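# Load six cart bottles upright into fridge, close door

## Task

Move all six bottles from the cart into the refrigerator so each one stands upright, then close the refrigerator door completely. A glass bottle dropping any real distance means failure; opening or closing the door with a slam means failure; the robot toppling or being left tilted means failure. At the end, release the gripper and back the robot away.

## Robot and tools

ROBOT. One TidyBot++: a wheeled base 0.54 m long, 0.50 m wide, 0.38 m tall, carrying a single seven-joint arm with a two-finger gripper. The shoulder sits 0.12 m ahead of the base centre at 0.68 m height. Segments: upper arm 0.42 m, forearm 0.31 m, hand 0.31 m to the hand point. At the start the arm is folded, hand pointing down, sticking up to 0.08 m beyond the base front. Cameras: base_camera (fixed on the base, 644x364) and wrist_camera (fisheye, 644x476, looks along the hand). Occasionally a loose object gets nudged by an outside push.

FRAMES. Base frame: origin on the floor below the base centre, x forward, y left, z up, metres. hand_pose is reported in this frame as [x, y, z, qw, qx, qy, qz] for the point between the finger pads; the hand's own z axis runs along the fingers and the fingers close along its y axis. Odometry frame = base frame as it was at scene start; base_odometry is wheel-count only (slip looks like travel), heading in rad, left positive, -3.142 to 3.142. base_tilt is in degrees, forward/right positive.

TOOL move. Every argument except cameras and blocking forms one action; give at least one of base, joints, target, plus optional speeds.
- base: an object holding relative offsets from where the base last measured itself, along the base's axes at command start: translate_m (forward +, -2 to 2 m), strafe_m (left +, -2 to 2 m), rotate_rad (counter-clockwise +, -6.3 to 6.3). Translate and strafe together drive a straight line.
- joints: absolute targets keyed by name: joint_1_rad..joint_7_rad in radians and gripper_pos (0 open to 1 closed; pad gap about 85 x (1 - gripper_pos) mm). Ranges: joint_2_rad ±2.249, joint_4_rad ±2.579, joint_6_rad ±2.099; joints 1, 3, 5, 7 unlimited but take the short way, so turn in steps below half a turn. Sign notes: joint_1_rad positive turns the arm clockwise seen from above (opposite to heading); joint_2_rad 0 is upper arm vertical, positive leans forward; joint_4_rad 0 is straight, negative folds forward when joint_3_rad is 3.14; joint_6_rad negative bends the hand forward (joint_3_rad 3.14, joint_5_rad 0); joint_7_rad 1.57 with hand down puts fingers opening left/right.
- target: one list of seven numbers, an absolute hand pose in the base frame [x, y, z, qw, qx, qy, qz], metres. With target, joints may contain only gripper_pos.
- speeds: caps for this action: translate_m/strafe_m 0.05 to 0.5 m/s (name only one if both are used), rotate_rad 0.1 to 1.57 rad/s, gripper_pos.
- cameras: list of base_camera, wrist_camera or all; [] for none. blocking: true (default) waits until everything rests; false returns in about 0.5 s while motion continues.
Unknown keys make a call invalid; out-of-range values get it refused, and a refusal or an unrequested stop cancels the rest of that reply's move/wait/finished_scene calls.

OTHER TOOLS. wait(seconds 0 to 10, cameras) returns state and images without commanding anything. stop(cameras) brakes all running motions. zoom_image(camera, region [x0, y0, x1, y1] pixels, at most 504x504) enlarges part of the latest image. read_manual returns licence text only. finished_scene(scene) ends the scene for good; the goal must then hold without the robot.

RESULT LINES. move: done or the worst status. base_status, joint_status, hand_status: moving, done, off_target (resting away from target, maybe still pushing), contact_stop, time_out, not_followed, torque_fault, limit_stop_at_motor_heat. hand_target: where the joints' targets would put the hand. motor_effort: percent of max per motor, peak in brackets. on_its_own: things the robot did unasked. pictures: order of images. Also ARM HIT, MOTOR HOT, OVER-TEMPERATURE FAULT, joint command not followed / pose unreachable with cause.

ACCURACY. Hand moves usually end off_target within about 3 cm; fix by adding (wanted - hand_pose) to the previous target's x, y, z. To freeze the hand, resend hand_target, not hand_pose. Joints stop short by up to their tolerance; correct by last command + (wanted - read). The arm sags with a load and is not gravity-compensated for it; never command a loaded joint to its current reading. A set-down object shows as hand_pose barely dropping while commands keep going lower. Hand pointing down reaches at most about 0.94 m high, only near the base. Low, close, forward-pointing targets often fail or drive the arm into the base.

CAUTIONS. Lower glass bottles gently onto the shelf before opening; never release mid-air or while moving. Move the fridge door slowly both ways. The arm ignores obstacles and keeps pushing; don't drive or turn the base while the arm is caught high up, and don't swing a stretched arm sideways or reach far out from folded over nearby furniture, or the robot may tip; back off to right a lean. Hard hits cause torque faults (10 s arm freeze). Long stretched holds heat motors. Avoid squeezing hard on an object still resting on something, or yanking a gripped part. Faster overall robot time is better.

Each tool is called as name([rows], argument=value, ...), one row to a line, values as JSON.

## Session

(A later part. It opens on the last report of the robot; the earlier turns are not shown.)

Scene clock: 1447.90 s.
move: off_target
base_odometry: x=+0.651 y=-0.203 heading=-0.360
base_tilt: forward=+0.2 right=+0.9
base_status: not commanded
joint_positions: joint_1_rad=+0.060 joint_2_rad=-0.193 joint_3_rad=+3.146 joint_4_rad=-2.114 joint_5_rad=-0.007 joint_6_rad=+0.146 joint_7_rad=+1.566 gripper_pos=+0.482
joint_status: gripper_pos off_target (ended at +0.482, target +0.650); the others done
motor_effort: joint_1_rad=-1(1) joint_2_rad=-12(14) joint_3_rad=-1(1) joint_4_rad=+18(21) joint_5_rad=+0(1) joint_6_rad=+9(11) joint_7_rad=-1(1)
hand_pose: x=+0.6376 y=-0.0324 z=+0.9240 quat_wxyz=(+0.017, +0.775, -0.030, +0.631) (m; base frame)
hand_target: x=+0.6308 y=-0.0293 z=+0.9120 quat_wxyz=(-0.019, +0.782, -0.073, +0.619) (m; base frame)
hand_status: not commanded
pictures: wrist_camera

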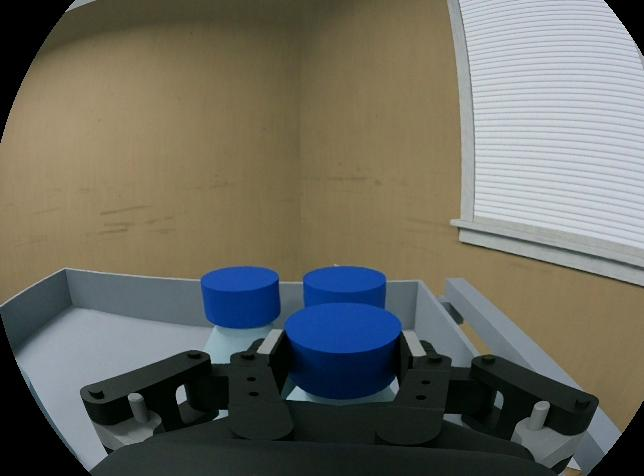

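move(base={"translate_m": -0.04}, speeds={"translate_m": 0.2}, joints={"joint_2_rad": -0.27, "joint_4_rad": -1.665, "joint_6_rad": -0.375}, cameras=["wrist_camera"])

Scene clock: 1482.43 s.
move: done
base_odometry: x=+0.614 y=-0.189 heading=-0.360
base_tilt: forward=+0.2 right=+0.9
base_status: done
joint_positions: joint_1_rad=+0.059 joint_2_rad=-0.237 joint_3_rad=+3.146 joint_4_rad=-1.699 joint_5_rad=-0.007 joint_6_rad=-0.324 joint_7_rad=+1.566 gripper_pos=+0.482
joint_status: all done
motor_effort: joint_1_rad=+0(2) joint_2_rad=-15(18) joint_3_rad=-1(3) joint_4_rad=+23(25) joint_5_rad=-1(1) joint_6_rad=+13(14) joint_7_rad=+0(1)
hand_pose: x=+0.6358 y=-0.0313 z=+1.0586 quat_wxyz=(+0.015, +0.778, -0.029, +0.627) (m; base frame)
hand_target: x=+0.6212 y=-0.0161 z=+1.0812 quat_wxyz=(-0.033, +0.771, -0.057, +0.633) (m; base frame)
hand_status: not commanded
pictures: wrist_camera

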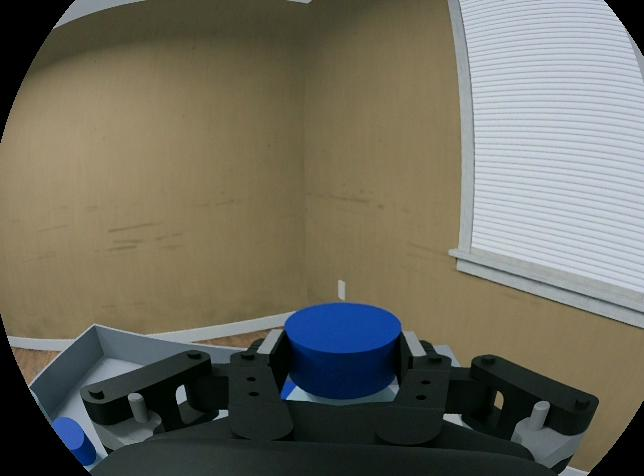

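move(base={"translate_m": -0.28}, speeds={"translate_m": 0.5}, joints={"joint_2_rad": -0.27, "joint_4_rad": -1.515, "joint_6_rad": -0.506}, cameras=[])

move(base={"translate_m": -0.069, "strafe_m": 1.056, "rotate_rad": 1.99}, speeds={"strafe_m": 0.45, "rotate_rad": 1.2}, cameras=["wrist_camera"])

Scene clock: 1516.13 s.
move: done
base_odometry: x=+0.352 y=-0.090 heading=-0.360
base_tilt: forward=+0.1 right=+0.9
base_status: done
joint_positions: joint_1_rad=+0.059 joint_2_rad=-0.251 joint_3_rad=+3.146 joint_4_rad=-1.546 joint_5_rad=-0.007 joint_6_rad=-0.459 joint_7_rad=+1.566 gripper_pos=+0.482
joint_status: all done
motor_effort: joint_1_rad=+0(1) joint_2_rad=-14(20) joint_3_rad=-1(1) joint_4_rad=+22(25) joint_5_rad=+0(1) joint_6_rad=+13(14) joint_7_rad=-1(1)
hand_pose: x=+0.6223 y=-0.0303 z=+1.1181 quat_wxyz=(+0.015, +0.768, -0.028, +0.639) (m; base frame)
hand_target: x=+0.6107 y=-0.0125 z=+1.1327 quat_wxyz=(-0.036, +0.766, -0.052, +0.640) (m; base frame)
hand_status: not commanded
pictures: none
No camera images: "cameras" was empty.

Scene clock: 1519.97 s.
move: done
base_odometry: x=+0.659 y=+0.922 heading=+1.631
base_tilt: forward=+0.2 right=+0.8
base_status: done
joint_positions: joint_1_rad=+0.054 joint_2_rad=-0.249 joint_3_rad=+3.149 joint_4_rad=-1.546 joint_5_rad=-0.008 joint_6_rad=-0.460 joint_7_rad=+1.566 gripper_pos=+0.482
joint_status: not commanded
motor_effort: joint_1_rad=+0(3) joint_2_rad=-15(19) joint_3_rad=-1(5) joint_4_rad=+23(24) joint_5_rad=+0(2) joint_6_rad=+12(14) joint_7_rad=+0(1)
hand_pose: x=+0.6233 y=-0.0289 z=+1.1165 quat_wxyz=(+0.013, +0.770, -0.028, +0.638) (m; base frame)
hand_target: x=+0.6107 y=-0.0125 z=+1.1327 quat_wxyz=(-0.036, +0.766, -0.052, +0.640) (m; base frame)
hand_status: not commanded
pictures: wrist_camera

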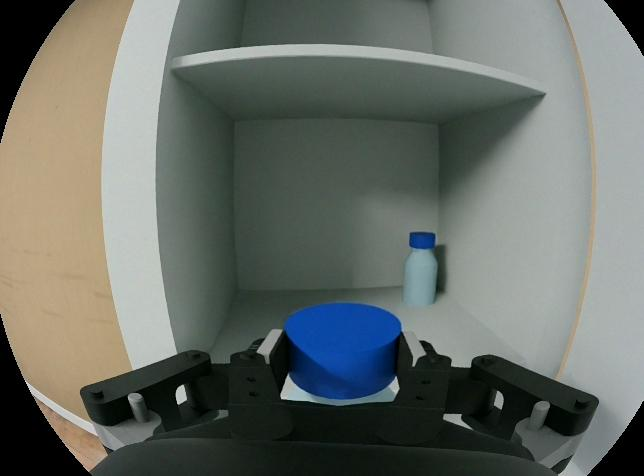

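move(base={"translate_m": 0.351}, speeds={"translate_m": 0.25}, joints={"joint_2_rad": 0.148, "joint_4_rad": -1.247, "joint_6_rad": -0.324}, cameras=["wrist_camera"])

Scene clock: 1545.90 s.
move: done
base_odometry: x=+0.638 y=+1.273 heading=+1.630
base_tilt: forward=+0.2 right=+0.8
base_status: done
joint_positions: joint_1_rad=+0.054 joint_2_rad=+0.146 joint_3_rad=+3.149 joint_4_rad=-1.275 joint_5_rad=-0.008 joint_6_rad=-0.395 joint_7_rad=+1.566 gripper_pos=+0.485
joint_status: all done
motor_effort: joint_1_rad=+0(1) joint_2_rad=-29(31) joint_3_rad=-1(2) joint_4_rad=+23(24) joint_5_rad=-1(1) joint_6_rad=+13(14) joint_7_rad=+0(1)
hand_pose: x=+0.7922 y=-0.0382 z=+1.0694 quat_wxyz=(+0.014, +0.788, -0.028, +0.615) (m; base frame)
hand_target: x=+0.7980 y=-0.0263 z=+1.1074 quat_wxyz=(-0.032, +0.755, -0.057, +0.652) (m; base frame)
hand_status: not commanded
pictures: wrist_camera

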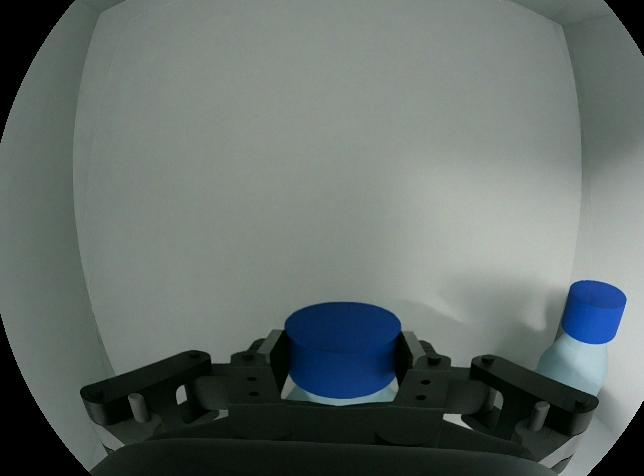

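move(joints={"joint_2_rad": 0.112, "joint_4_rad": -1.368, "joint_6_rad": -0.244}, cameras=[])

Scene clock: 1555.60 s.
move: done
base_odometry: x=+0.638 y=+1.273 heading=+1.630
base_tilt: forward=+0.3 right=+0.8
base_status: not commanded
joint_positions: joint_1_rad=+0.054 joint_2_rad=+0.130 joint_3_rad=+3.149 joint_4_rad=-1.341 joint_5_rad=-0.008 joint_6_rad=-0.305 joint_7_rad=+1.566 gripper_pos=+0.485
joint_status: all done
motor_effort: joint_1_rad=+1(1) joint_2_rad=-24(29) joint_3_rad=+0(2) joint_4_rad=+19(23) joint_5_rad=+0(1) joint_6_rad=+9(13) joint_7_rad=+0(1)
hand_pose: x=+0.7900 y=-0.0384 z=+1.0674 quat_wxyz=(+0.015, +0.775, -0.027, +0.631) (m; base frame)
hand_target: x=+0.7862 y=-0.0278 z=+1.0812 quat_wxyz=(-0.030, +0.756, -0.060, +0.651) (m; base frame)
hand_status: not commanded
pictures: none
No camera images: "cameras" was empty.

move(joints={"gripper_pos": 0.0}, cameras=["wrist_camera"])

Scene clock: 1561.23 s.
move: done
base_odometry: x=+0.638 y=+1.273 heading=+1.630
base_tilt: forward=+0.2 right=+0.9
base_status: not commanded
joint_positions: joint_1_rad=+0.054 joint_2_rad=+0.130 joint_3_rad=+3.149 joint_4_rad=-1.341 joint_5_rad=-0.008 joint_6_rad=-0.305 joint_7_rad=+1.566 gripper_pos=+0.000
joint_status: all done
motor_effort: joint_1_rad=+0(1) joint_2_rad=-23(24) joint_3_rad=-1(1) joint_4_rad=+18(19) joint_5_rad=+0(1) joint_6_rad=+9(10) joint_7_rad=+0(1)
hand_pose: x=+0.7900 y=-0.0384 z=+1.0675 quat_wxyz=(+0.015, +0.775, -0.027, +0.631) (m; base frame)
hand_target: x=+0.7862 y=-0.0278 z=+1.0812 quat_wxyz=(-0.030, +0.756, -0.060, +0.651) (m; base frame)
hand_status: not commanded
pictures: wrist_camera

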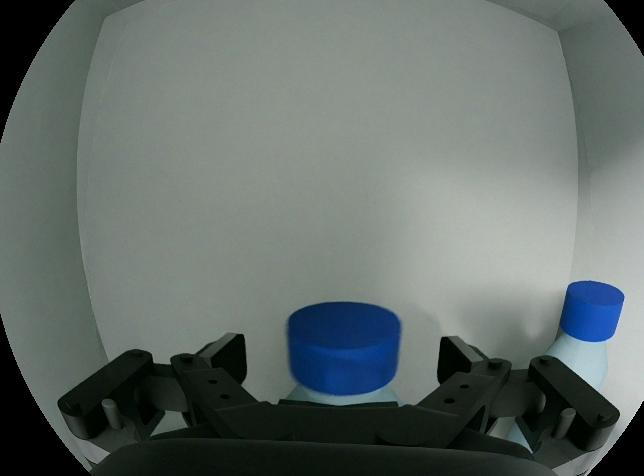

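move(base={"translate_m": -0.50}, speeds={"translate_m": 0.5}, joints={"joint_2_rad": -0.27, "joint_4_rad": -1.71, "joint_6_rad": -0.37}, cameras=["wrist_camera"])

move(base={"translate_m": -0.632, "strafe_m": 0.237, "rotate_rad": -1.99}, speeds={"translate_m": 0.5, "rotate_rad": 1.0}, joints={"joint_1_rad": 0.045, "joint_2_rad": -0.17, "joint_4_rad": -2.135, "joint_6_rad": 0.22}, cameras=["wrist_camera"])

Scene clock: 1605.13 s.
move: done
base_odometry: x=+0.668 y=+0.774 heading=+1.630
base_tilt: forward=+0.1 right=+0.9
base_status: done
joint_positions: joint_1_rad=+0.054 joint_2_rad=-0.273 joint_3_rad=+3.149 joint_4_rad=-1.684 joint_5_rad=-0.008 joint_6_rad=-0.306 joint_7_rad=+1.566 gripper_pos=+0.000
joint_status: all done
motor_effort: joint_1_rad=+0(4) joint_2_rad=-11(27) joint_3_rad=+0(5) joint_4_rad=+19(20) joint_5_rad=+0(1) joint_6_rad=+9(10) joint_7_rad=+0(1)
hand_pose: x=+0.6231 y=-0.0295 z=+1.0913 quat_wxyz=(+0.014, +0.757, -0.028, +0.653) (m; base frame)
hand_target: x=+0.6207 y=-0.0162 z=+1.0550 quat_wxyz=(-0.033, +0.784, -0.059, +0.617) (m; base frame)
hand_status: not commanded
pictures: wrist_camera

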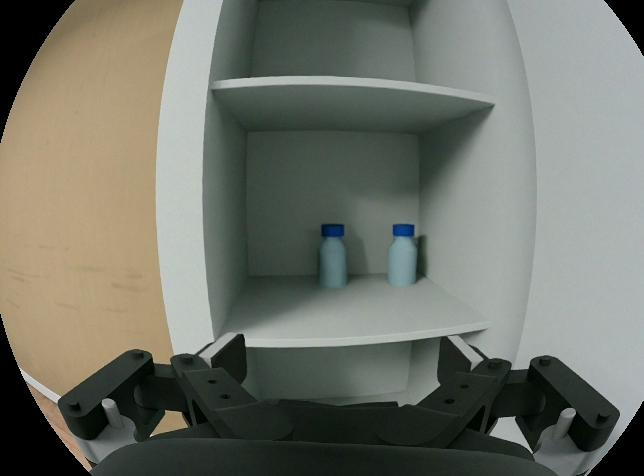

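Scene clock: 1608.27 s.
move: done
base_odometry: x=+0.468 y=+0.129 heading=-0.359
base_tilt: forward=+0.2 right=+0.9
base_status: done
joint_positions: joint_1_rad=+0.054 joint_2_rad=-0.193 joint_3_rad=+3.149 joint_4_rad=-2.108 joint_5_rad=-0.008 joint_6_rad=+0.159 joint_7_rad=+1.566 gripper_pos=+0.000
joint_status: all done
motor_effort: joint_1_rad=+0(2) joint_2_rad=-12(16) joint_3_rad=-1(3) joint_4_rad=+18(19) joint_5_rad=+0(1) joint_6_rad=+9(10) joint_7_rad=+0(1)
hand_pose: x=+0.6393 y=-0.0312 z=+0.9311 quat_wxyz=(+0.015, +0.769, -0.029, +0.638) (m; base frame)
hand_target: x=+0.6438 y=-0.0300 z=+0.9216 quat_wxyz=(-0.017, +0.763, -0.072, +0.642) (m; base frame)
hand_status: not commanded
pictures: wrist_camera

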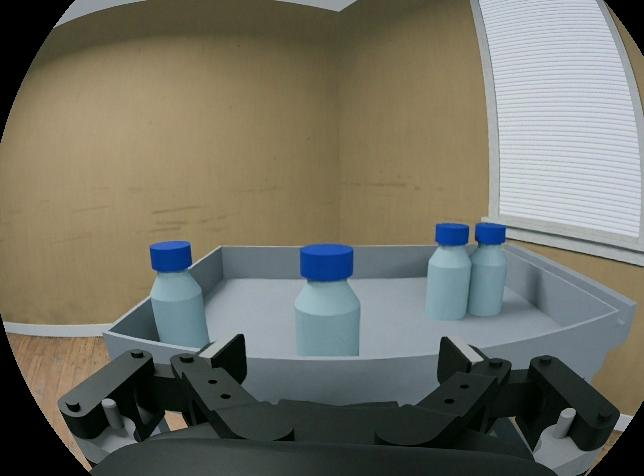

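zoom_image(camera="wrist_camera", region=[120, 200, 360, 370])

Scaled by 2.100.

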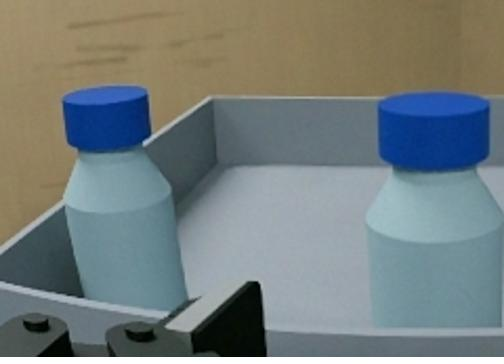

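move(base={"translate_m": 0.198, "strafe_m": 0.008}, speeds={"translate_m": 0.25}, joints={"joint_2_rad": -0.167, "joint_4_rad": -2.144, "joint_6_rad": 0.230}, cameras=["wrist_camera"])

Scene clock: 1633.93 s.
move: done
base_odometry: x=+0.657 y=+0.066 heading=-0.360
base_tilt: forward=+0.2 right=+0.9
base_status: done
joint_positions: joint_1_rad=+0.054 joint_2_rad=-0.182 joint_3_rad=+3.149 joint_4_rad=-2.121 joint_5_rad=-0.008 joint_6_rad=+0.173 joint_7_rad=+1.566 gripper_pos=+0.000
joint_status: all done
motor_effort: joint_1_rad=+0(0) joint_2_rad=-12(15) joint_3_rad=-1(1) joint_4_rad=+18(19) joint_5_rad=+0(1) joint_6_rad=+8(9) joint_7_rad=+0(1)
hand_pose: x=+0.6406 y=-0.0313 z=+0.9226 quat_wxyz=(+0.015, +0.772, -0.030, +0.635) (m; base frame)
hand_target: x=+0.6434 y=-0.0302 z=+0.9177 quat_wxyz=(-0.017, +0.763, -0.072, +0.642) (m; base frame)
hand_status: not commanded
pictures: wrist_camera

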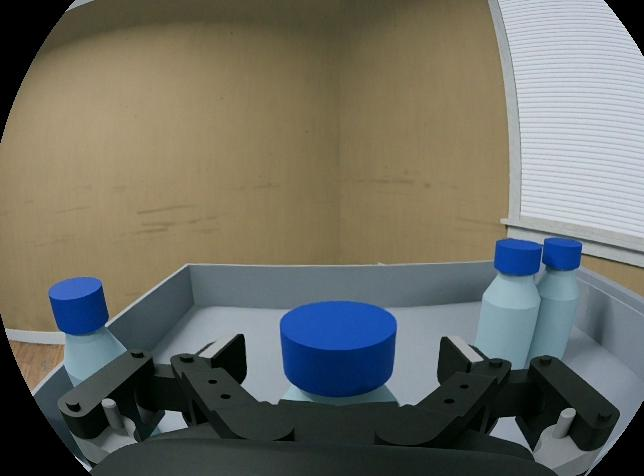

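move(joints={"gripper_pos": 0.65}, cameras=["wrist_camera"])

Scene clock: 1676.43 s.
move: off_target
base_odometry: x=+0.657 y=+0.066 heading=-0.360
base_tilt: forward=+0.2 right=+0.8
base_status: not commanded
joint_positions: joint_1_rad=+0.053 joint_2_rad=-0.182 joint_3_rad=+3.149 joint_4_rad=-2.121 joint_5_rad=-0.008 joint_6_rad=+0.175 joint_7_rad=+1.566 gripper_pos=+0.497
joint_status: gripper_pos off_target (ended at +0.497, target +0.650)
motor_effort: joint_1_rad=+0(2) joint_2_rad=-11(13) joint_3_rad=+0(1) joint_4_rad=+18(18) joint_5_rad=+0(1) joint_6_rad=+8(10) joint_7_rad=-1(1)
hand_pose: x=+0.6407 y=-0.0308 z=+0.9231 quat_wxyz=(+0.015, +0.771, -0.029, +0.636) (m; base frame)
hand_target: x=+0.6434 y=-0.0302 z=+0.9177 quat_wxyz=(-0.017, +0.763, -0.072, +0.642) (m; base frame)
hand_status: not commanded
pictures: wrist_camera

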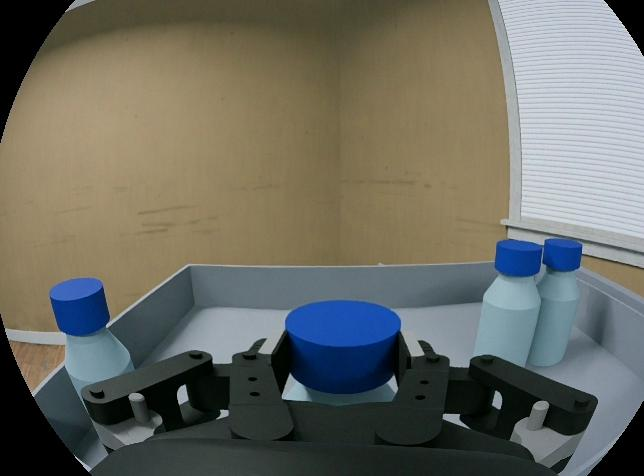

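move(joints={"gripper_pos": 0.0}, cameras=[])

move(base={"translate_m": 0.010}, speeds={"translate_m": 0.1}, cameras=[])

move(joints={"gripper_pos": 0.65}, cameras=["wrist_camera"])

Scene clock: 1712.57 s.
move: done
base_odometry: x=+0.657 y=+0.066 heading=-0.360
base_tilt: forward=+0.2 right=+0.8
base_status: not commanded
joint_positions: joint_1_rad=+0.053 joint_2_rad=-0.182 joint_3_rad=+3.149 joint_4_rad=-2.122 joint_5_rad=-0.008 joint_6_rad=+0.175 joint_7_rad=+1.566 gripper_pos=+0.000
joint_status: all done
motor_effort: joint_1_rad=+0(1) joint_2_rad=-13(14) joint_3_rad=+0(1) joint_4_rad=+18(19) joint_5_rad=-1(1) joint_6_rad=+9(10) joint_7_rad=+0(1)
hand_pose: x=+0.6405 y=-0.0308 z=+0.9221 quat_wxyz=(+0.015, +0.772, -0.029, +0.635) (m; base frame)
hand_target: x=+0.6434 y=-0.0302 z=+0.9177 quat_wxyz=(-0.017, +0.763, -0.072, +0.642) (m; base frame)
hand_status: not commanded
pictures: none
No camera images: "cameras" was empty.

Scene clock: 1713.20 s.
move: done
base_odometry: x=+0.666 y=+0.063 heading=-0.360
base_tilt: forward=+0.2 right=+0.9
base_status: done
joint_positions: joint_1_rad=+0.053 joint_2_rad=-0.177 joint_3_rad=+3.149 joint_4_rad=-2.123 joint_5_rad=-0.008 joint_6_rad=+0.175 joint_7_rad=+1.566 gripper_pos=+0.000
joint_status: not commanded
motor_effort: joint_1_rad=+0(1) joint_2_rad=-13(16) joint_3_rad=-1(1) joint_4_rad=+18(18) joint_5_rad=-1(1) joint_6_rad=+8(9) joint_7_rad=-1(1)
hand_pose: x=+0.6419 y=-0.0309 z=+0.9191 quat_wxyz=(+0.015, +0.774, -0.029, +0.633) (m; base frame)
hand_target: x=+0.6434 y=-0.0302 z=+0.9177 quat_wxyz=(-0.017, +0.763, -0.072, +0.642) (m; base frame)
hand_status: not commanded
pictures: none
No camera images: "cameras" was empty.

Scene clock: 1714.10 s.
move: off_target
base_odometry: x=+0.666 y=+0.063 heading=-0.360
base_tilt: forward=+0.1 right=+0.9
base_status: not commanded
joint_positions: joint_1_rad=+0.053 joint_2_rad=-0.177 joint_3_rad=+3.149 joint_4_rad=-2.123 joint_5_rad=-0.008 joint_6_rad=+0.177 joint_7_rad=+1.566 gripper_pos=+0.445
joint_status: gripper_pos off_target (ended at +0.445, target +0.650)
motor_effort: joint_1_rad=+0(1) joint_2_rad=-11(13) joint_3_rad=+0(1) joint_4_rad=+18(18) joint_5_rad=-1(1) joint_6_rad=+9(10) joint_7_rad=+0(1)
hand_pose: x=+0.6419 y=-0.0309 z=+0.9194 quat_wxyz=(+0.015, +0.773, -0.029, +0.633) (m; base frame)
hand_target: x=+0.6434 y=-0.0302 z=+0.9177 quat_wxyz=(-0.017, +0.763, -0.072, +0.642) (m; base frame)
hand_status: not commanded
pictures: wrist_camera

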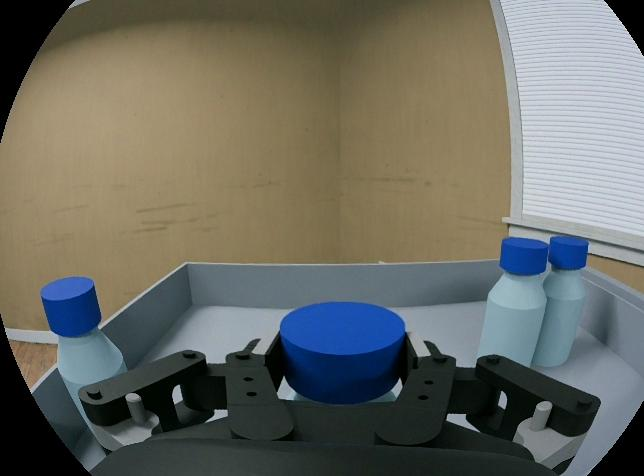

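move(joints={"joint_2_rad": -0.27, "joint_4_rad": -1.665, "joint_6_rad": -0.375}, cameras=["wrist_camera"])

Scene clock: 1724.27 s.
move: done
base_odometry: x=+0.666 y=+0.063 heading=-0.360
base_tilt: forward=+0.1 right=+0.9
base_status: not commanded
joint_positions: joint_1_rad=+0.053 joint_2_rad=-0.236 joint_3_rad=+3.149 joint_4_rad=-1.701 joint_5_rad=-0.008 joint_6_rad=-0.325 joint_7_rad=+1.566 gripper_pos=+0.445
joint_status: all done
motor_effort: joint_1_rad=+0(0) joint_2_rad=-16(20) joint_3_rad=-1(1) joint_4_rad=+23(25) joint_5_rad=+0(1) joint_6_rad=+13(15) joint_7_rad=+0(1)
hand_pose: x=+0.6362 y=-0.0296 z=+1.0567 quat_wxyz=(+0.013, +0.780, -0.028, +0.626) (m; base frame)
hand_target: x=+0.6213 y=-0.0136 z=+1.0812 quat_wxyz=(-0.035, +0.771, -0.055, +0.633) (m; base frame)
hand_status: not commanded
pictures: wrist_camera

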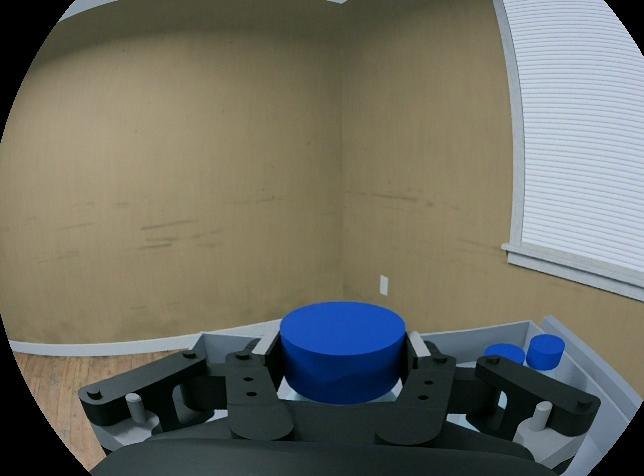

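move(base={"translate_m": -0.28}, joints={"joint_2_rad": -0.27, "joint_4_rad": -1.515, "joint_6_rad": -0.506}, cameras=[])

move(base={"translate_m": -0.056, "strafe_m": 0.782, "rotate_rad": 2.09}, speeds={"strafe_m": 0.45, "rotate_rad": 1.2}, cameras=["wrist_camera"])

Scene clock: 1767.10 s.
move: done
base_odometry: x=+0.404 y=+0.162 heading=-0.360
base_tilt: forward=+0.2 right=+0.8
base_status: done
joint_positions: joint_1_rad=+0.053 joint_2_rad=-0.255 joint_3_rad=+3.149 joint_4_rad=-1.547 joint_5_rad=-0.008 joint_6_rad=-0.461 joint_7_rad=+1.566 gripper_pos=+0.445
joint_status: all done
motor_effort: joint_1_rad=+0(1) joint_2_rad=-14(21) joint_3_rad=+0(3) joint_4_rad=+23(25) joint_5_rad=-1(1) joint_6_rad=+13(14) joint_7_rad=+0(1)
hand_pose: x=+0.6206 y=-0.0283 z=+1.1188 quat_wxyz=(+0.013, +0.768, -0.027, +0.639) (m; base frame)
hand_target: x=+0.6108 y=-0.0100 z=+1.1327 quat_wxyz=(-0.038, +0.766, -0.050, +0.640) (m; base frame)
hand_status: not commanded
pictures: none
No camera images: "cameras" was empty.

Scene clock: 1770.23 s.
move: done
base_odometry: x=+0.627 y=+0.914 heading=+1.730
base_tilt: forward=+0.2 right=+1.0
base_status: done
joint_positions: joint_1_rad=+0.049 joint_2_rad=-0.251 joint_3_rad=+3.151 joint_4_rad=-1.547 joint_5_rad=-0.009 joint_6_rad=-0.462 joint_7_rad=+1.566 gripper_pos=+0.445
joint_status: not commanded
motor_effort: joint_1_rad=+0(4) joint_2_rad=-15(18) joint_3_rad=-1(5) joint_4_rad=+23(24) joint_5_rad=-1(2) joint_6_rad=+13(14) joint_7_rad=+0(1)
hand_pose: x=+0.6221 y=-0.0274 z=+1.1170 quat_wxyz=(+0.012, +0.769, -0.027, +0.638) (m; base frame)
hand_target: x=+0.6108 y=-0.0100 z=+1.1327 quat_wxyz=(-0.038, +0.766, -0.050, +0.640) (m; base frame)
hand_status: not commanded
pictures: wrist_camera

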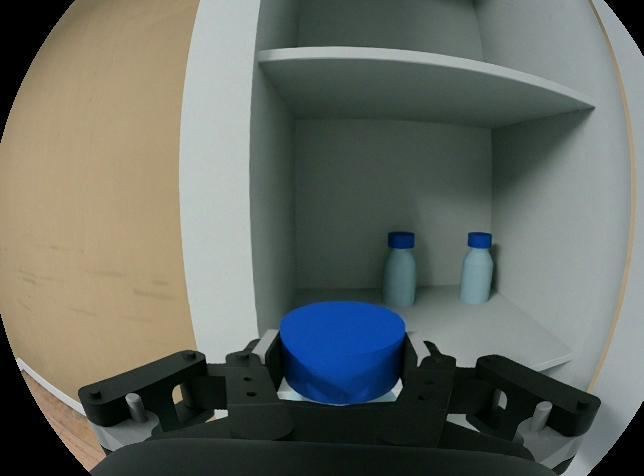

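zoom_image(camera="wrist_camera", region=[240, 210, 580, 380])

Scaled by 1.482.

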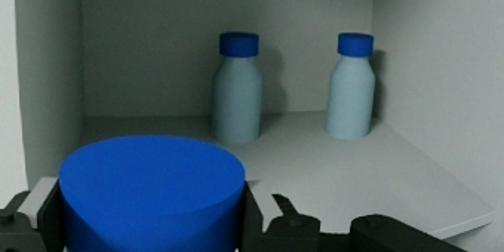

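move(base={"translate_m": 0.351, "strafe_m": 0.028}, joints={"joint_2_rad": 0.148, "joint_4_rad": -1.243, "joint_6_rad": -0.324}, speeds={"translate_m": 0.25}, cameras=["wrist_camera"])

Scene clock: 1837.13 s.
move: done
base_odometry: x=+0.544 y=+1.256 heading=+1.730
base_tilt: forward=+0.2 right=+0.9
base_status: done
joint_positions: joint_1_rad=+0.063 joint_2_rad=+0.146 joint_3_rad=+3.152 joint_4_rad=-1.276 joint_5_rad=-0.011 joint_6_rad=-0.400 joint_7_rad=+1.565 gripper_pos=+0.445
joint_status: all done
motor_effort: joint_1_rad=-5(6) joint_2_rad=-29(32) joint_3_rad=-5(6) joint_4_rad=+23(25) joint_5_rad=+0(2) joint_6_rad=+13(15) joint_7_rad=+0(1)
hand_pose: x=+0.7910 y=-0.0463 z=+1.0672 quat_wxyz=(+0.017, +0.789, -0.034, +0.613) (m; base frame)
hand_target: x=+0.7981 y=-0.0229 z=+1.1098 quat_wxyz=(-0.034, +0.754, -0.055, +0.654) (m; base frame)
hand_status: not commanded
pictures: wrist_camera

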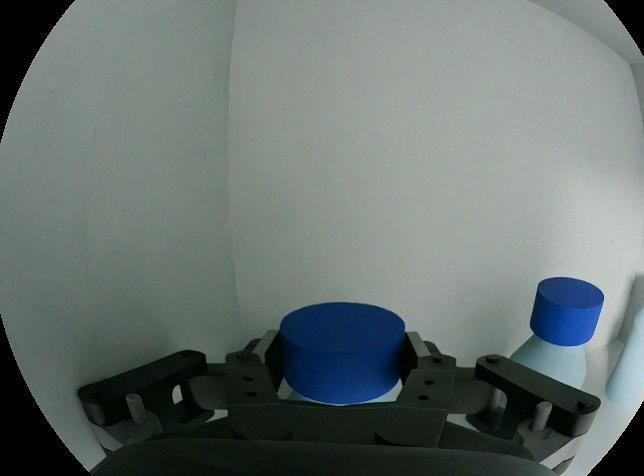

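move(base={"strafe_m": -0.012}, speeds={"strafe_m": 0.1}, cameras=["wrist_camera"])

Scene clock: 1871.40 s.
move: done
base_odometry: x=+0.556 y=+1.258 heading=+1.731
base_tilt: forward=+0.2 right=+0.8
base_status: done
joint_positions: joint_1_rad=+0.049 joint_2_rad=+0.146 joint_3_rad=+3.151 joint_4_rad=-1.276 joint_5_rad=-0.011 joint_6_rad=-0.400 joint_7_rad=+1.565 gripper_pos=+0.445
joint_status: not commanded
motor_effort: joint_1_rad=+0(6) joint_2_rad=-29(30) joint_3_rad=-1(5) joint_4_rad=+23(24) joint_5_rad=+0(1) joint_6_rad=+13(14) joint_7_rad=+0(1)
hand_pose: x=+0.7917 y=-0.0360 z=+1.0670 quat_wxyz=(+0.012, +0.790, -0.028, +0.613) (m; base frame)
hand_target: x=+0.7981 y=-0.0229 z=+1.1098 quat_wxyz=(-0.034, +0.754, -0.055, +0.654) (m; base frame)
hand_status: not commanded
pictures: wrist_camera

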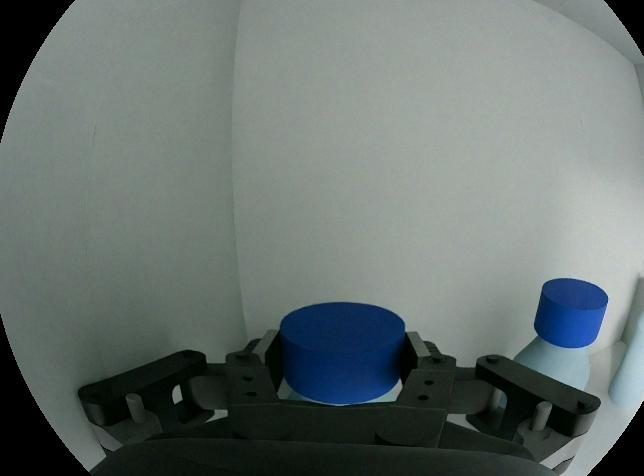

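move(base={"strafe_m": -0.016}, speeds={"strafe_m": 0.1}, cameras=["wrist_camera"])

Scene clock: 1883.87 s.
move: done
base_odometry: x=+0.572 y=+1.261 heading=+1.731
base_tilt: forward=+0.3 right=+0.9
base_status: done
joint_positions: joint_1_rad=+0.050 joint_2_rad=+0.146 joint_3_rad=+3.150 joint_4_rad=-1.276 joint_5_rad=-0.011 joint_6_rad=-0.400 joint_7_rad=+1.565 gripper_pos=+0.445
joint_status: not commanded
motor_effort: joint_1_rad=+0(3) joint_2_rad=-29(30) joint_3_rad=-1(3) joint_4_rad=+23(24) joint_5_rad=+0(1) joint_6_rad=+13(13) joint_7_rad=+0(1)
hand_pose: x=+0.7919 y=-0.0365 z=+1.0668 quat_wxyz=(+0.012, +0.790, -0.028, +0.612) (m; base frame)
hand_target: x=+0.7981 y=-0.0229 z=+1.1098 quat_wxyz=(-0.034, +0.754, -0.055, +0.654) (m; base frame)
hand_status: not commanded
pictures: wrist_camera

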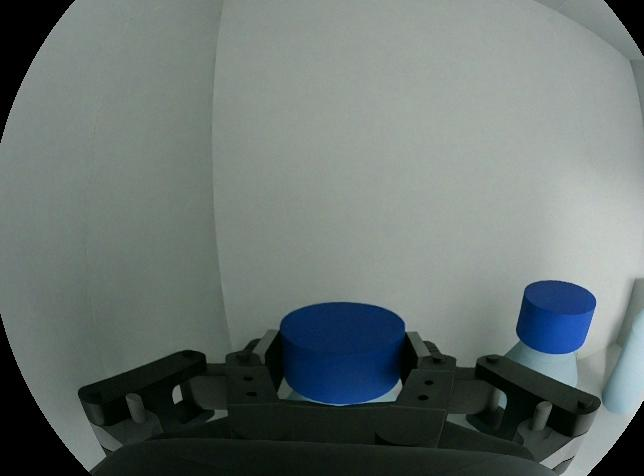

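move(joints={"joint_2_rad": 0.112, "joint_4_rad": -1.368, "joint_6_rad": -0.236}, cameras=[])

Scene clock: 1901.40 s.
move: done
base_odometry: x=+0.572 y=+1.261 heading=+1.731
base_tilt: forward=+0.2 right=+0.8
base_status: not commanded
joint_positions: joint_1_rad=+0.050 joint_2_rad=+0.130 joint_3_rad=+3.150 joint_4_rad=-1.346 joint_5_rad=-0.011 joint_6_rad=-0.306 joint_7_rad=+1.565 gripper_pos=+0.445
joint_status: all done
motor_effort: joint_1_rad=+1(2) joint_2_rad=-24(29) joint_3_rad=+0(1) joint_4_rad=+20(24) joint_5_rad=+0(1) joint_6_rad=+10(13) joint_7_rad=+0(1)
hand_pose: x=+0.7899 y=-0.0367 z=+1.0637 quat_wxyz=(+0.012, +0.777, -0.028, +0.629) (m; base frame)
hand_target: x=+0.7867 y=-0.0247 z=+1.0837 quat_wxyz=(-0.032, +0.754, -0.058, +0.654) (m; base frame)
hand_status: not commanded
pictures: none
No camera images: "cameras" was empty.

move(joints={"joint_2_rad": 0.112, "joint_4_rad": -1.385, "joint_6_rad": -0.222}, cameras=[])

Scene clock: 1908.57 s.
move: done
base_odometry: x=+0.572 y=+1.261 heading=+1.731
base_tilt: forward=+0.2 right=+0.8
base_status: not commanded
joint_positions: joint_1_rad=+0.050 joint_2_rad=+0.126 joint_3_rad=+3.150 joint_4_rad=-1.361 joint_5_rad=-0.011 joint_6_rad=-0.285 joint_7_rad=+1.565 gripper_pos=+0.445
joint_status: all done
motor_effort: joint_1_rad=+2(2) joint_2_rad=-23(24) joint_3_rad=+1(1) joint_4_rad=+19(20) joint_5_rad=+0(1) joint_6_rad=+10(10) joint_7_rad=+0(1)
hand_pose: x=+0.7892 y=-0.0368 z=+1.0632 quat_wxyz=(+0.013, +0.774, -0.028, +0.632) (m; base frame)
hand_target: x=+0.7870 y=-0.0250 z=+1.0774 quat_wxyz=(-0.032, +0.755, -0.059, +0.652) (m; base frame)
hand_status: not commanded
pictures: none
No camera images: "cameras" was empty.

move(joints={"joint_2_rad": 0.112, "joint_4_rad": -1.40, "joint_6_rad": -0.213}, cameras=["wrist_camera"])

Scene clock: 1918.77 s.
move: done
base_odometry: x=+0.572 y=+1.261 heading=+1.731
base_tilt: forward=+0.1 right=+0.9
base_status: not commanded
joint_positions: joint_1_rad=+0.050 joint_2_rad=+0.122 joint_3_rad=+3.150 joint_4_rad=-1.372 joint_5_rad=-0.011 joint_6_rad=-0.271 joint_7_rad=+1.565 gripper_pos=+0.445
joint_status: all done
motor_effort: joint_1_rad=+2(2) joint_2_rad=-22(23) joint_3_rad=+0(2) joint_4_rad=+19(19) joint_5_rad=+0(1) joint_6_rad=+9(10) joint_7_rad=+0(1)
hand_pose: x=+0.7883 y=-0.0367 z=+1.0629 quat_wxyz=(+0.013, +0.772, -0.028, +0.635) (m; base frame)
hand_target: x=+0.7870 y=-0.0253 z=+1.0709 quat_wxyz=(-0.031, +0.757, -0.059, +0.650) (m; base frame)
hand_status: not commanded
pictures: wrist_camera

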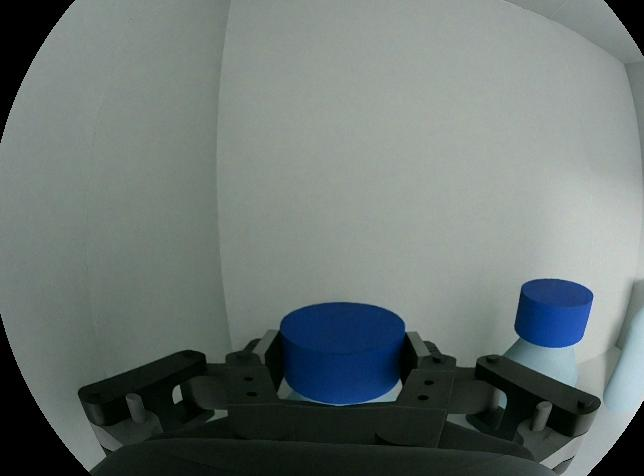

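move(joints={"gripper_pos": 0.0}, cameras=["wrist_camera"])

Scene clock: 1924.23 s.
move: done
base_odometry: x=+0.572 y=+1.261 heading=+1.731
base_tilt: forward=+0.1 right=+0.8
base_status: not commanded
joint_positions: joint_1_rad=+0.050 joint_2_rad=+0.122 joint_3_rad=+3.150 joint_4_rad=-1.374 joint_5_rad=-0.011 joint_6_rad=-0.271 joint_7_rad=+1.565 gripper_pos=+0.000
joint_status: all done
motor_effort: joint_1_rad=+0(2) joint_2_rad=-23(24) joint_3_rad=+0(1) joint_4_rad=+19(20) joint_5_rad=+0(1) joint_6_rad=+9(9) joint_7_rad=+0(1)
hand_pose: x=+0.7883 y=-0.0367 z=+1.0621 quat_wxyz=(+0.013, +0.773, -0.028, +0.634) (m; base frame)
hand_target: x=+0.7870 y=-0.0253 z=+1.0709 quat_wxyz=(-0.031, +0.757, -0.059, +0.650) (m; base frame)
hand_status: not commanded
pictures: wrist_camera

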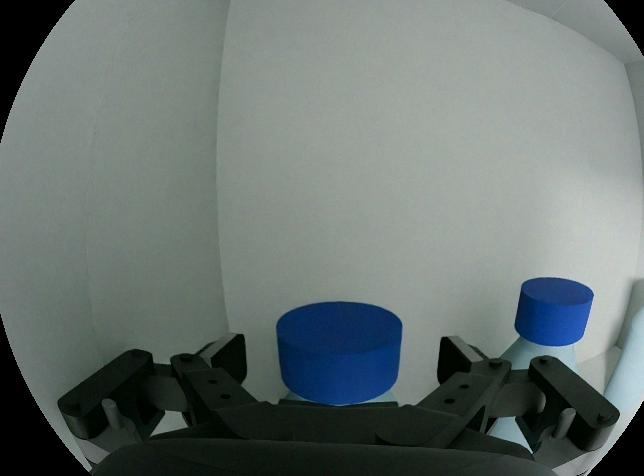

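move(base={"translate_m": -0.50}, joints={"joint_2_rad": -0.27, "joint_4_rad": -1.71, "joint_6_rad": -0.37}, speeds={"translate_m": 0.5}, cameras=["wrist_camera"])

move(base={"translate_m": -0.442, "strafe_m": 0.168, "rotate_rad": -2.091}, joints={"joint_1_rad": 0.045, "joint_2_rad": -0.17, "joint_4_rad": -2.135, "joint_6_rad": 0.22}, speeds={"translate_m": 0.5, "rotate_rad": 1.0}, cameras=["wrist_camera"])

Scene clock: 1973.40 s.
move: done
base_odometry: x=+0.651 y=+0.767 heading=+1.731
base_tilt: forward=+0.1 right=+0.8
base_status: done
joint_positions: joint_1_rad=+0.050 joint_2_rad=-0.278 joint_3_rad=+3.150 joint_4_rad=-1.683 joint_5_rad=-0.011 joint_6_rad=-0.305 joint_7_rad=+1.565 gripper_pos=+0.000
joint_status: all done
motor_effort: joint_1_rad=+0(1) joint_2_rad=-10(27) joint_3_rad=+0(2) joint_4_rad=+19(20) joint_5_rad=+0(1) joint_6_rad=+9(10) joint_7_rad=+0(1)
hand_pose: x=+0.6211 y=-0.0280 z=+1.0952 quat_wxyz=(+0.012, +0.754, -0.028, +0.656) (m; base frame)
hand_target: x=+0.6208 y=-0.0137 z=+1.0550 quat_wxyz=(-0.035, +0.784, -0.057, +0.617) (m; base frame)
hand_status: not commanded
pictures: wrist_camera

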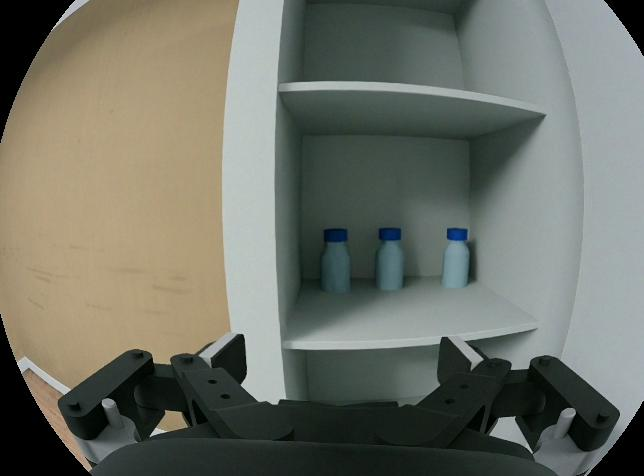

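Scene clock: 1976.60 s.
move: done
base_odometry: x=+0.556 y=+0.304 heading=-0.359
base_tilt: forward=+0.1 right=+0.8
base_status: done
joint_positions: joint_1_rad=+0.049 joint_2_rad=-0.191 joint_3_rad=+3.150 joint_4_rad=-2.109 joint_5_rad=-0.011 joint_6_rad=+0.159 joint_7_rad=+1.565 gripper_pos=+0.000
joint_status: all done
motor_effort: joint_1_rad=+0(2) joint_2_rad=-12(16) joint_3_rad=-1(3) joint_4_rad=+18(20) joint_5_rad=-1(1) joint_6_rad=+8(10) joint_7_rad=+0(1)
hand_pose: x=+0.6398 y=-0.0296 z=+0.9294 quat_wxyz=(+0.013, +0.770, -0.030, +0.637) (m; base frame)
hand_target: x=+0.6438 y=-0.0300 z=+0.9216 quat_wxyz=(-0.017, +0.763, -0.072, +0.642) (m; base frame)
hand_status: not commanded
pictures: wrist_camera

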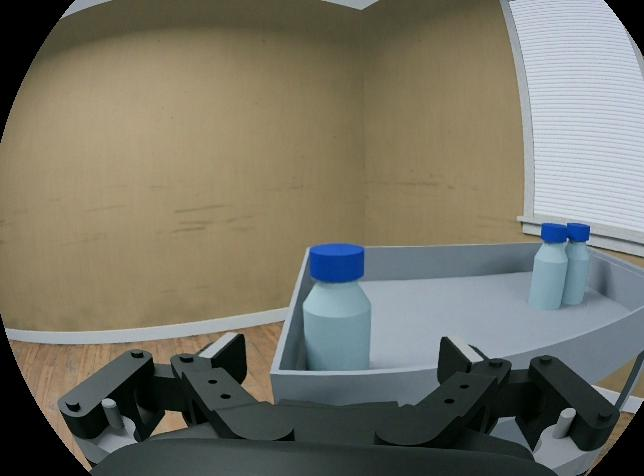

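zoom_image(camera="wrist_camera", region=[250, 220, 430, 400])

Scaled by 2.800.

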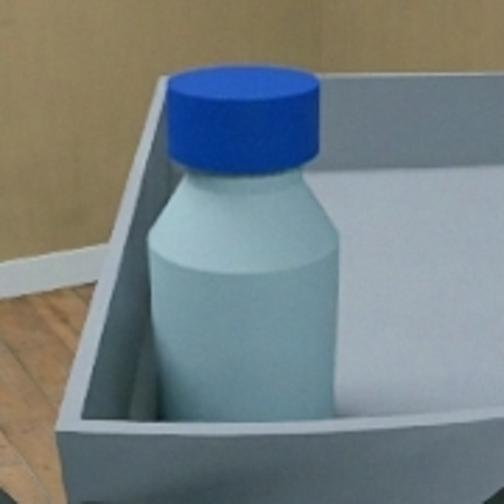

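move(base={"translate_m": 0.187}, joints={"joint_2_rad": -0.17, "joint_4_rad": -2.142, "joint_6_rad": 0.222}, speeds={"translate_m": 0.3}, cameras=["wrist_camera"])

Scene clock: 2004.47 s.
move: done
base_odometry: x=+0.731 y=+0.238 heading=-0.360
base_tilt: forward=+0.2 right=+0.9
base_status: done
joint_positions: joint_1_rad=+0.049 joint_2_rad=-0.180 joint_3_rad=+3.150 joint_4_rad=-2.119 joint_5_rad=-0.011 joint_6_rad=+0.164 joint_7_rad=+1.565 gripper_pos=+0.000
joint_status: all done
motor_effort: joint_1_rad=+0(1) joint_2_rad=-12(15) joint_3_rad=-1(1) joint_4_rad=+18(19) joint_5_rad=+0(1) joint_6_rad=+9(9) joint_7_rad=+0(1)
hand_pose: x=+0.6410 y=-0.0297 z=+0.9201 quat_wxyz=(+0.013, +0.775, -0.030, +0.632) (m; base frame)
hand_target: x=+0.6426 y=-0.0300 z=+0.9181 quat_wxyz=(-0.017, +0.764, -0.072, +0.640) (m; base frame)
hand_status: not commanded
pictures: wrist_camera

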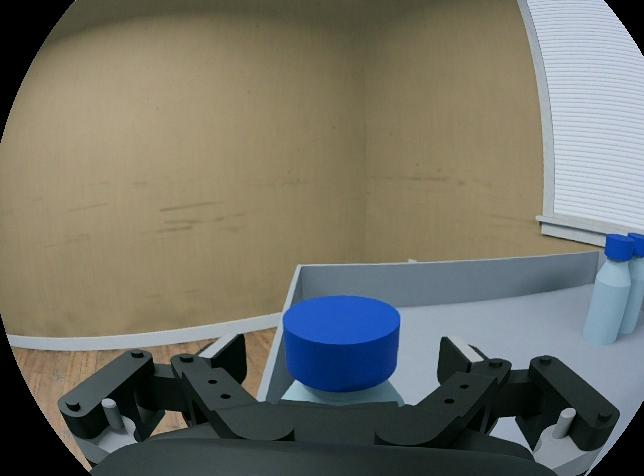

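move(base={"translate_m": 0.010}, speeds={"translate_m": 0.1}, cameras=[])

move(joints={"gripper_pos": 0.65}, cameras=["wrist_camera"])

Scene clock: 2014.20 s.
move: done
base_odometry: x=+0.741 y=+0.234 heading=-0.361
base_tilt: forward=+0.2 right=+0.9
base_status: done
joint_positions: joint_1_rad=+0.049 joint_2_rad=-0.176 joint_3_rad=+3.150 joint_4_rad=-2.119 joint_5_rad=-0.011 joint_6_rad=+0.165 joint_7_rad=+1.565 gripper_pos=+0.000
joint_status: not commanded
motor_effort: joint_1_rad=+0(1) joint_2_rad=-13(16) joint_3_rad=+0(1) joint_4_rad=+18(18) joint_5_rad=+0(1) joint_6_rad=+8(9) joint_7_rad=+0(1)
hand_pose: x=+0.6420 y=-0.0297 z=+0.9180 quat_wxyz=(+0.013, +0.776, -0.030, +0.630) (m; base frame)
hand_target: x=+0.6426 y=-0.0300 z=+0.9181 quat_wxyz=(-0.017, +0.764, -0.072, +0.640) (m; base frame)
hand_status: not commanded
pictures: none
No camera images: "cameras" was empty.

Scene clock: 2015.10 s.
move: off_target
base_odometry: x=+0.741 y=+0.234 heading=-0.361
base_tilt: forward=+0.2 right=+0.8
base_status: not commanded
joint_positions: joint_1_rad=+0.049 joint_2_rad=-0.176 joint_3_rad=+3.150 joint_4_rad=-2.119 joint_5_rad=-0.011 joint_6_rad=+0.166 joint_7_rad=+1.565 gripper_pos=+0.446
joint_status: gripper_pos off_target (ended at +0.446, target +0.650)
motor_effort: joint_1_rad=+1(1) joint_2_rad=-12(13) joint_3_rad=+0(1) joint_4_rad=+18(19) joint_5_rad=-1(1) joint_6_rad=+8(10) joint_7_rad=+0(1)
hand_pose: x=+0.6420 y=-0.0297 z=+0.9182 quat_wxyz=(+0.013, +0.775, -0.030, +0.631) (m; base frame)
hand_target: x=+0.6426 y=-0.0300 z=+0.9181 quat_wxyz=(-0.017, +0.764, -0.072, +0.640) (m; base frame)
hand_status: not commanded
pictures: wrist_camera

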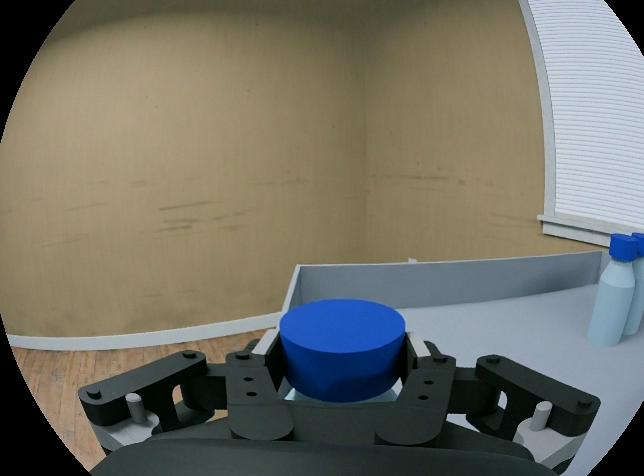

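move(joints={"joint_2_rad": -0.27, "joint_4_rad": -1.665, "joint_6_rad": -0.375}, cameras=["wrist_camera"])

move(base={"translate_m": -0.28}, joints={"joint_2_rad": -0.27, "joint_4_rad": -1.515, "joint_6_rad": -0.506}, cameras=[])

move(base={"translate_m": -0.016, "strafe_m": 0.489, "rotate_rad": 1.822}, speeds={"strafe_m": 0.45, "rotate_rad": 1.2}, cameras=["wrist_camera"])

Scene clock: 2049.00 s.
move: done
base_odometry: x=+0.741 y=+0.234 heading=-0.361
base_tilt: forward=+0.2 right=+0.9
base_status: not commanded
joint_positions: joint_1_rad=+0.049 joint_2_rad=-0.242 joint_3_rad=+3.150 joint_4_rad=-1.694 joint_5_rad=-0.011 joint_6_rad=-0.320 joint_7_rad=+1.565 gripper_pos=+0.446
joint_status: all done
motor_effort: joint_1_rad=+0(1) joint_2_rad=-14(18) joint_3_rad=+0(1) joint_4_rad=+22(24) joint_5_rad=-1(1) joint_6_rad=+12(14) joint_7_rad=+0(1)
hand_pose: x=+0.6346 y=-0.0280 z=+1.0657 quat_wxyz=(+0.011, +0.774, -0.028, +0.633) (m; base frame)
hand_target: x=+0.6213 y=-0.0136 z=+1.0812 quat_wxyz=(-0.035, +0.771, -0.055, +0.633) (m; base frame)
hand_status: not commanded
pictures: wrist_camera

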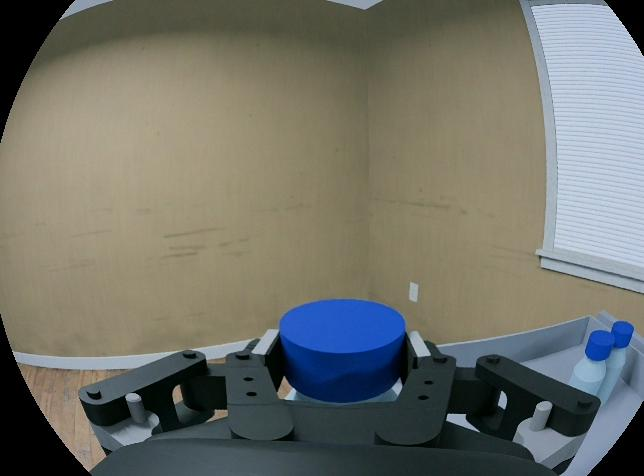

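Scene clock: 2050.83 s.
move: done
base_odometry: x=+0.479 y=+0.333 heading=-0.361
base_tilt: forward=+0.1 right=+0.8
base_status: done
joint_positions: joint_1_rad=+0.049 joint_2_rad=-0.260 joint_3_rad=+3.150 joint_4_rad=-1.541 joint_5_rad=-0.011 joint_6_rad=-0.455 joint_7_rad=+1.565 gripper_pos=+0.446
joint_status: all done
motor_effort: joint_1_rad=+0(3) joint_2_rad=-14(19) joint_3_rad=-1(4) joint_4_rad=+22(24) joint_5_rad=+0(2) joint_6_rad=+12(13) joint_7_rad=+0(1)
hand_pose: x=+0.6184 y=-0.0267 z=+1.1274 quat_wxyz=(+0.011, +0.762, -0.027, +0.646) (m; base frame)
hand_target: x=+0.6108 y=-0.0100 z=+1.1327 quat_wxyz=(-0.038, +0.766, -0.050, +0.640) (m; base frame)
hand_status: not commanded
pictures: none
No camera images: "cameras" was empty.

Scene clock: 2056.17 s.
move: time_out
base_odometry: x=+0.614 y=+0.785 heading=+1.365
base_tilt: forward=+0.1 right=+0.9
base_status: translate_m time_out (by the wheels' count: -0.032 of -0.016); strafe_m time_out (by the wheels' count: +0.471 of +0.489); rotate_rad time_out (by the wheels' count: +1.726 of +1.822)
joint_positions: joint_1_rad=+0.289 joint_2_rad=-0.384 joint_3_rad=+3.432 joint_4_rad=-1.549 joint_5_rad=+0.052 joint_6_rad=-0.564 joint_7_rad=+1.566 gripper_pos=+0.446
joint_status: not commanded
motor_effort: joint_1_rad=-38(48) joint_2_rad=+13(20) joint_3_rad=-48(58) joint_4_rad=+25(31) joint_5_rad=-28(35) joint_6_rad=+26(36) joint_7_rad=-4(7)
hand_pose: x=+0.4693 y=-0.2855 z=+1.1383 quat_wxyz=(+0.160, +0.728, -0.239, +0.622) (m; base frame)
hand_target: x=+0.6108 y=-0.0100 z=+1.1327 quat_wxyz=(-0.038, +0.766, -0.050, +0.640) (m; base frame)
hand_status: not commanded
pictures: wrist_camera

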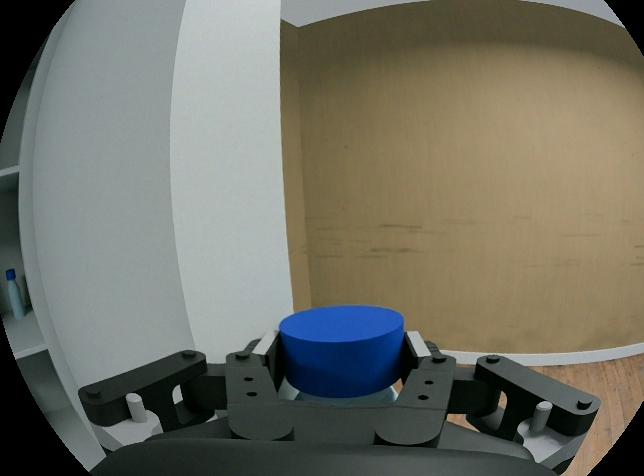

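move(base={"translate_m": -0.32, "rotate_rad": -0.85}, speeds={"translate_m": 0.2, "rotate_rad": 0.6}, cameras=["wrist_camera"])

Scene clock: 2146.37 s.
move: done
base_odometry: x=+0.549 y=+0.472 heading=+0.514
base_tilt: forward=+0.2 right=+0.9
base_status: done
joint_positions: joint_1_rad=+0.042 joint_2_rad=-0.263 joint_3_rad=+3.141 joint_4_rad=-1.521 joint_5_rad=-0.028 joint_6_rad=-0.533 joint_7_rad=+1.557 gripper_pos=+0.446
joint_status: not commanded
motor_effort: joint_1_rad=+0(37) joint_2_rad=-13(15) joint_3_rad=-1(45) joint_4_rad=+22(24) joint_5_rad=+0(26) joint_6_rad=+12(26) joint_7_rad=+0(3)
hand_pose: x=+0.6123 y=-0.0143 z=+1.1166 quat_wxyz=(-0.004, +0.780, -0.026, +0.625) (m; base frame)
hand_target: x=+0.6108 y=-0.0100 z=+1.1327 quat_wxyz=(-0.038, +0.766, -0.050, +0.640) (m; base frame)
hand_status: not commanded
pictures: wrist_camera

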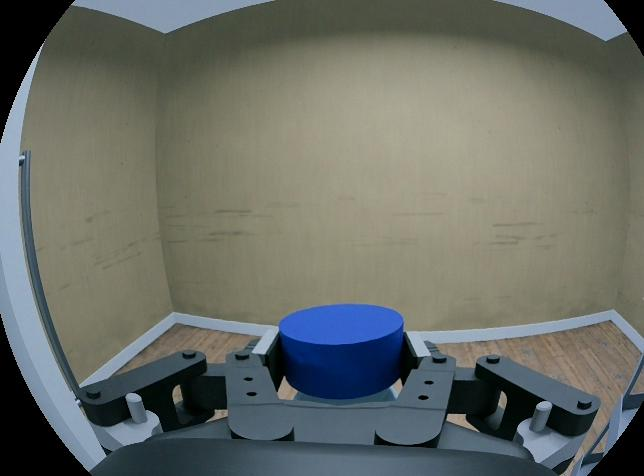

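move(base={"rotate_rad": 1.1}, speeds={"rotate_rad": 1.2}, cameras=["wrist_camera"])

Scene clock: 2157.63 s.
move: done
base_odometry: x=+0.549 y=+0.472 heading=+1.614
base_tilt: forward=+0.2 right=+0.8
base_status: done
joint_positions: joint_1_rad=+0.042 joint_2_rad=-0.263 joint_3_rad=+3.141 joint_4_rad=-1.521 joint_5_rad=-0.028 joint_6_rad=-0.533 joint_7_rad=+1.557 gripper_pos=+0.446
joint_status: not commanded
motor_effort: joint_1_rad=+0(2) joint_2_rad=-13(15) joint_3_rad=-1(2) joint_4_rad=+22(22) joint_5_rad=-1(2) joint_6_rad=+12(12) joint_7_rad=+0(1)
hand_pose: x=+0.6123 y=-0.0144 z=+1.1166 quat_wxyz=(-0.004, +0.780, -0.026, +0.625) (m; base frame)
hand_target: x=+0.6108 y=-0.0100 z=+1.1327 quat_wxyz=(-0.038, +0.766, -0.050, +0.640) (m; base frame)
hand_status: not commanded
pictures: wrist_camera

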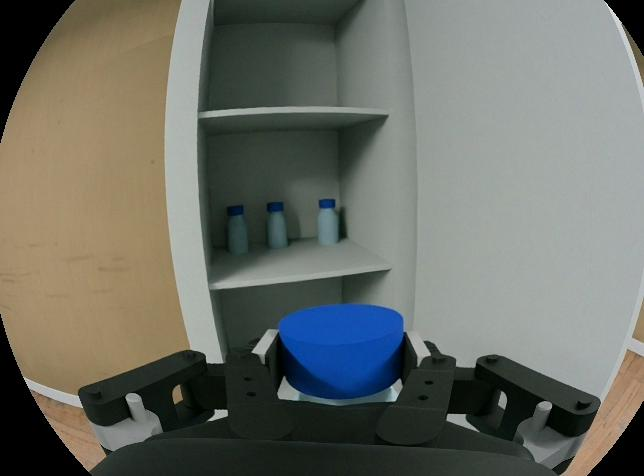

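zoom_image(camera="wrist_camera", region=[190, 180, 430, 300])

Scaled by 2.100.

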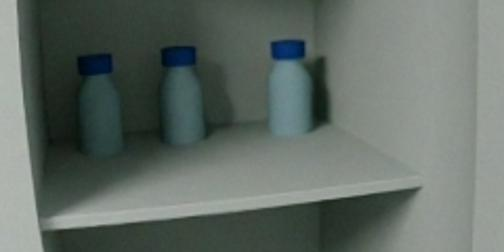

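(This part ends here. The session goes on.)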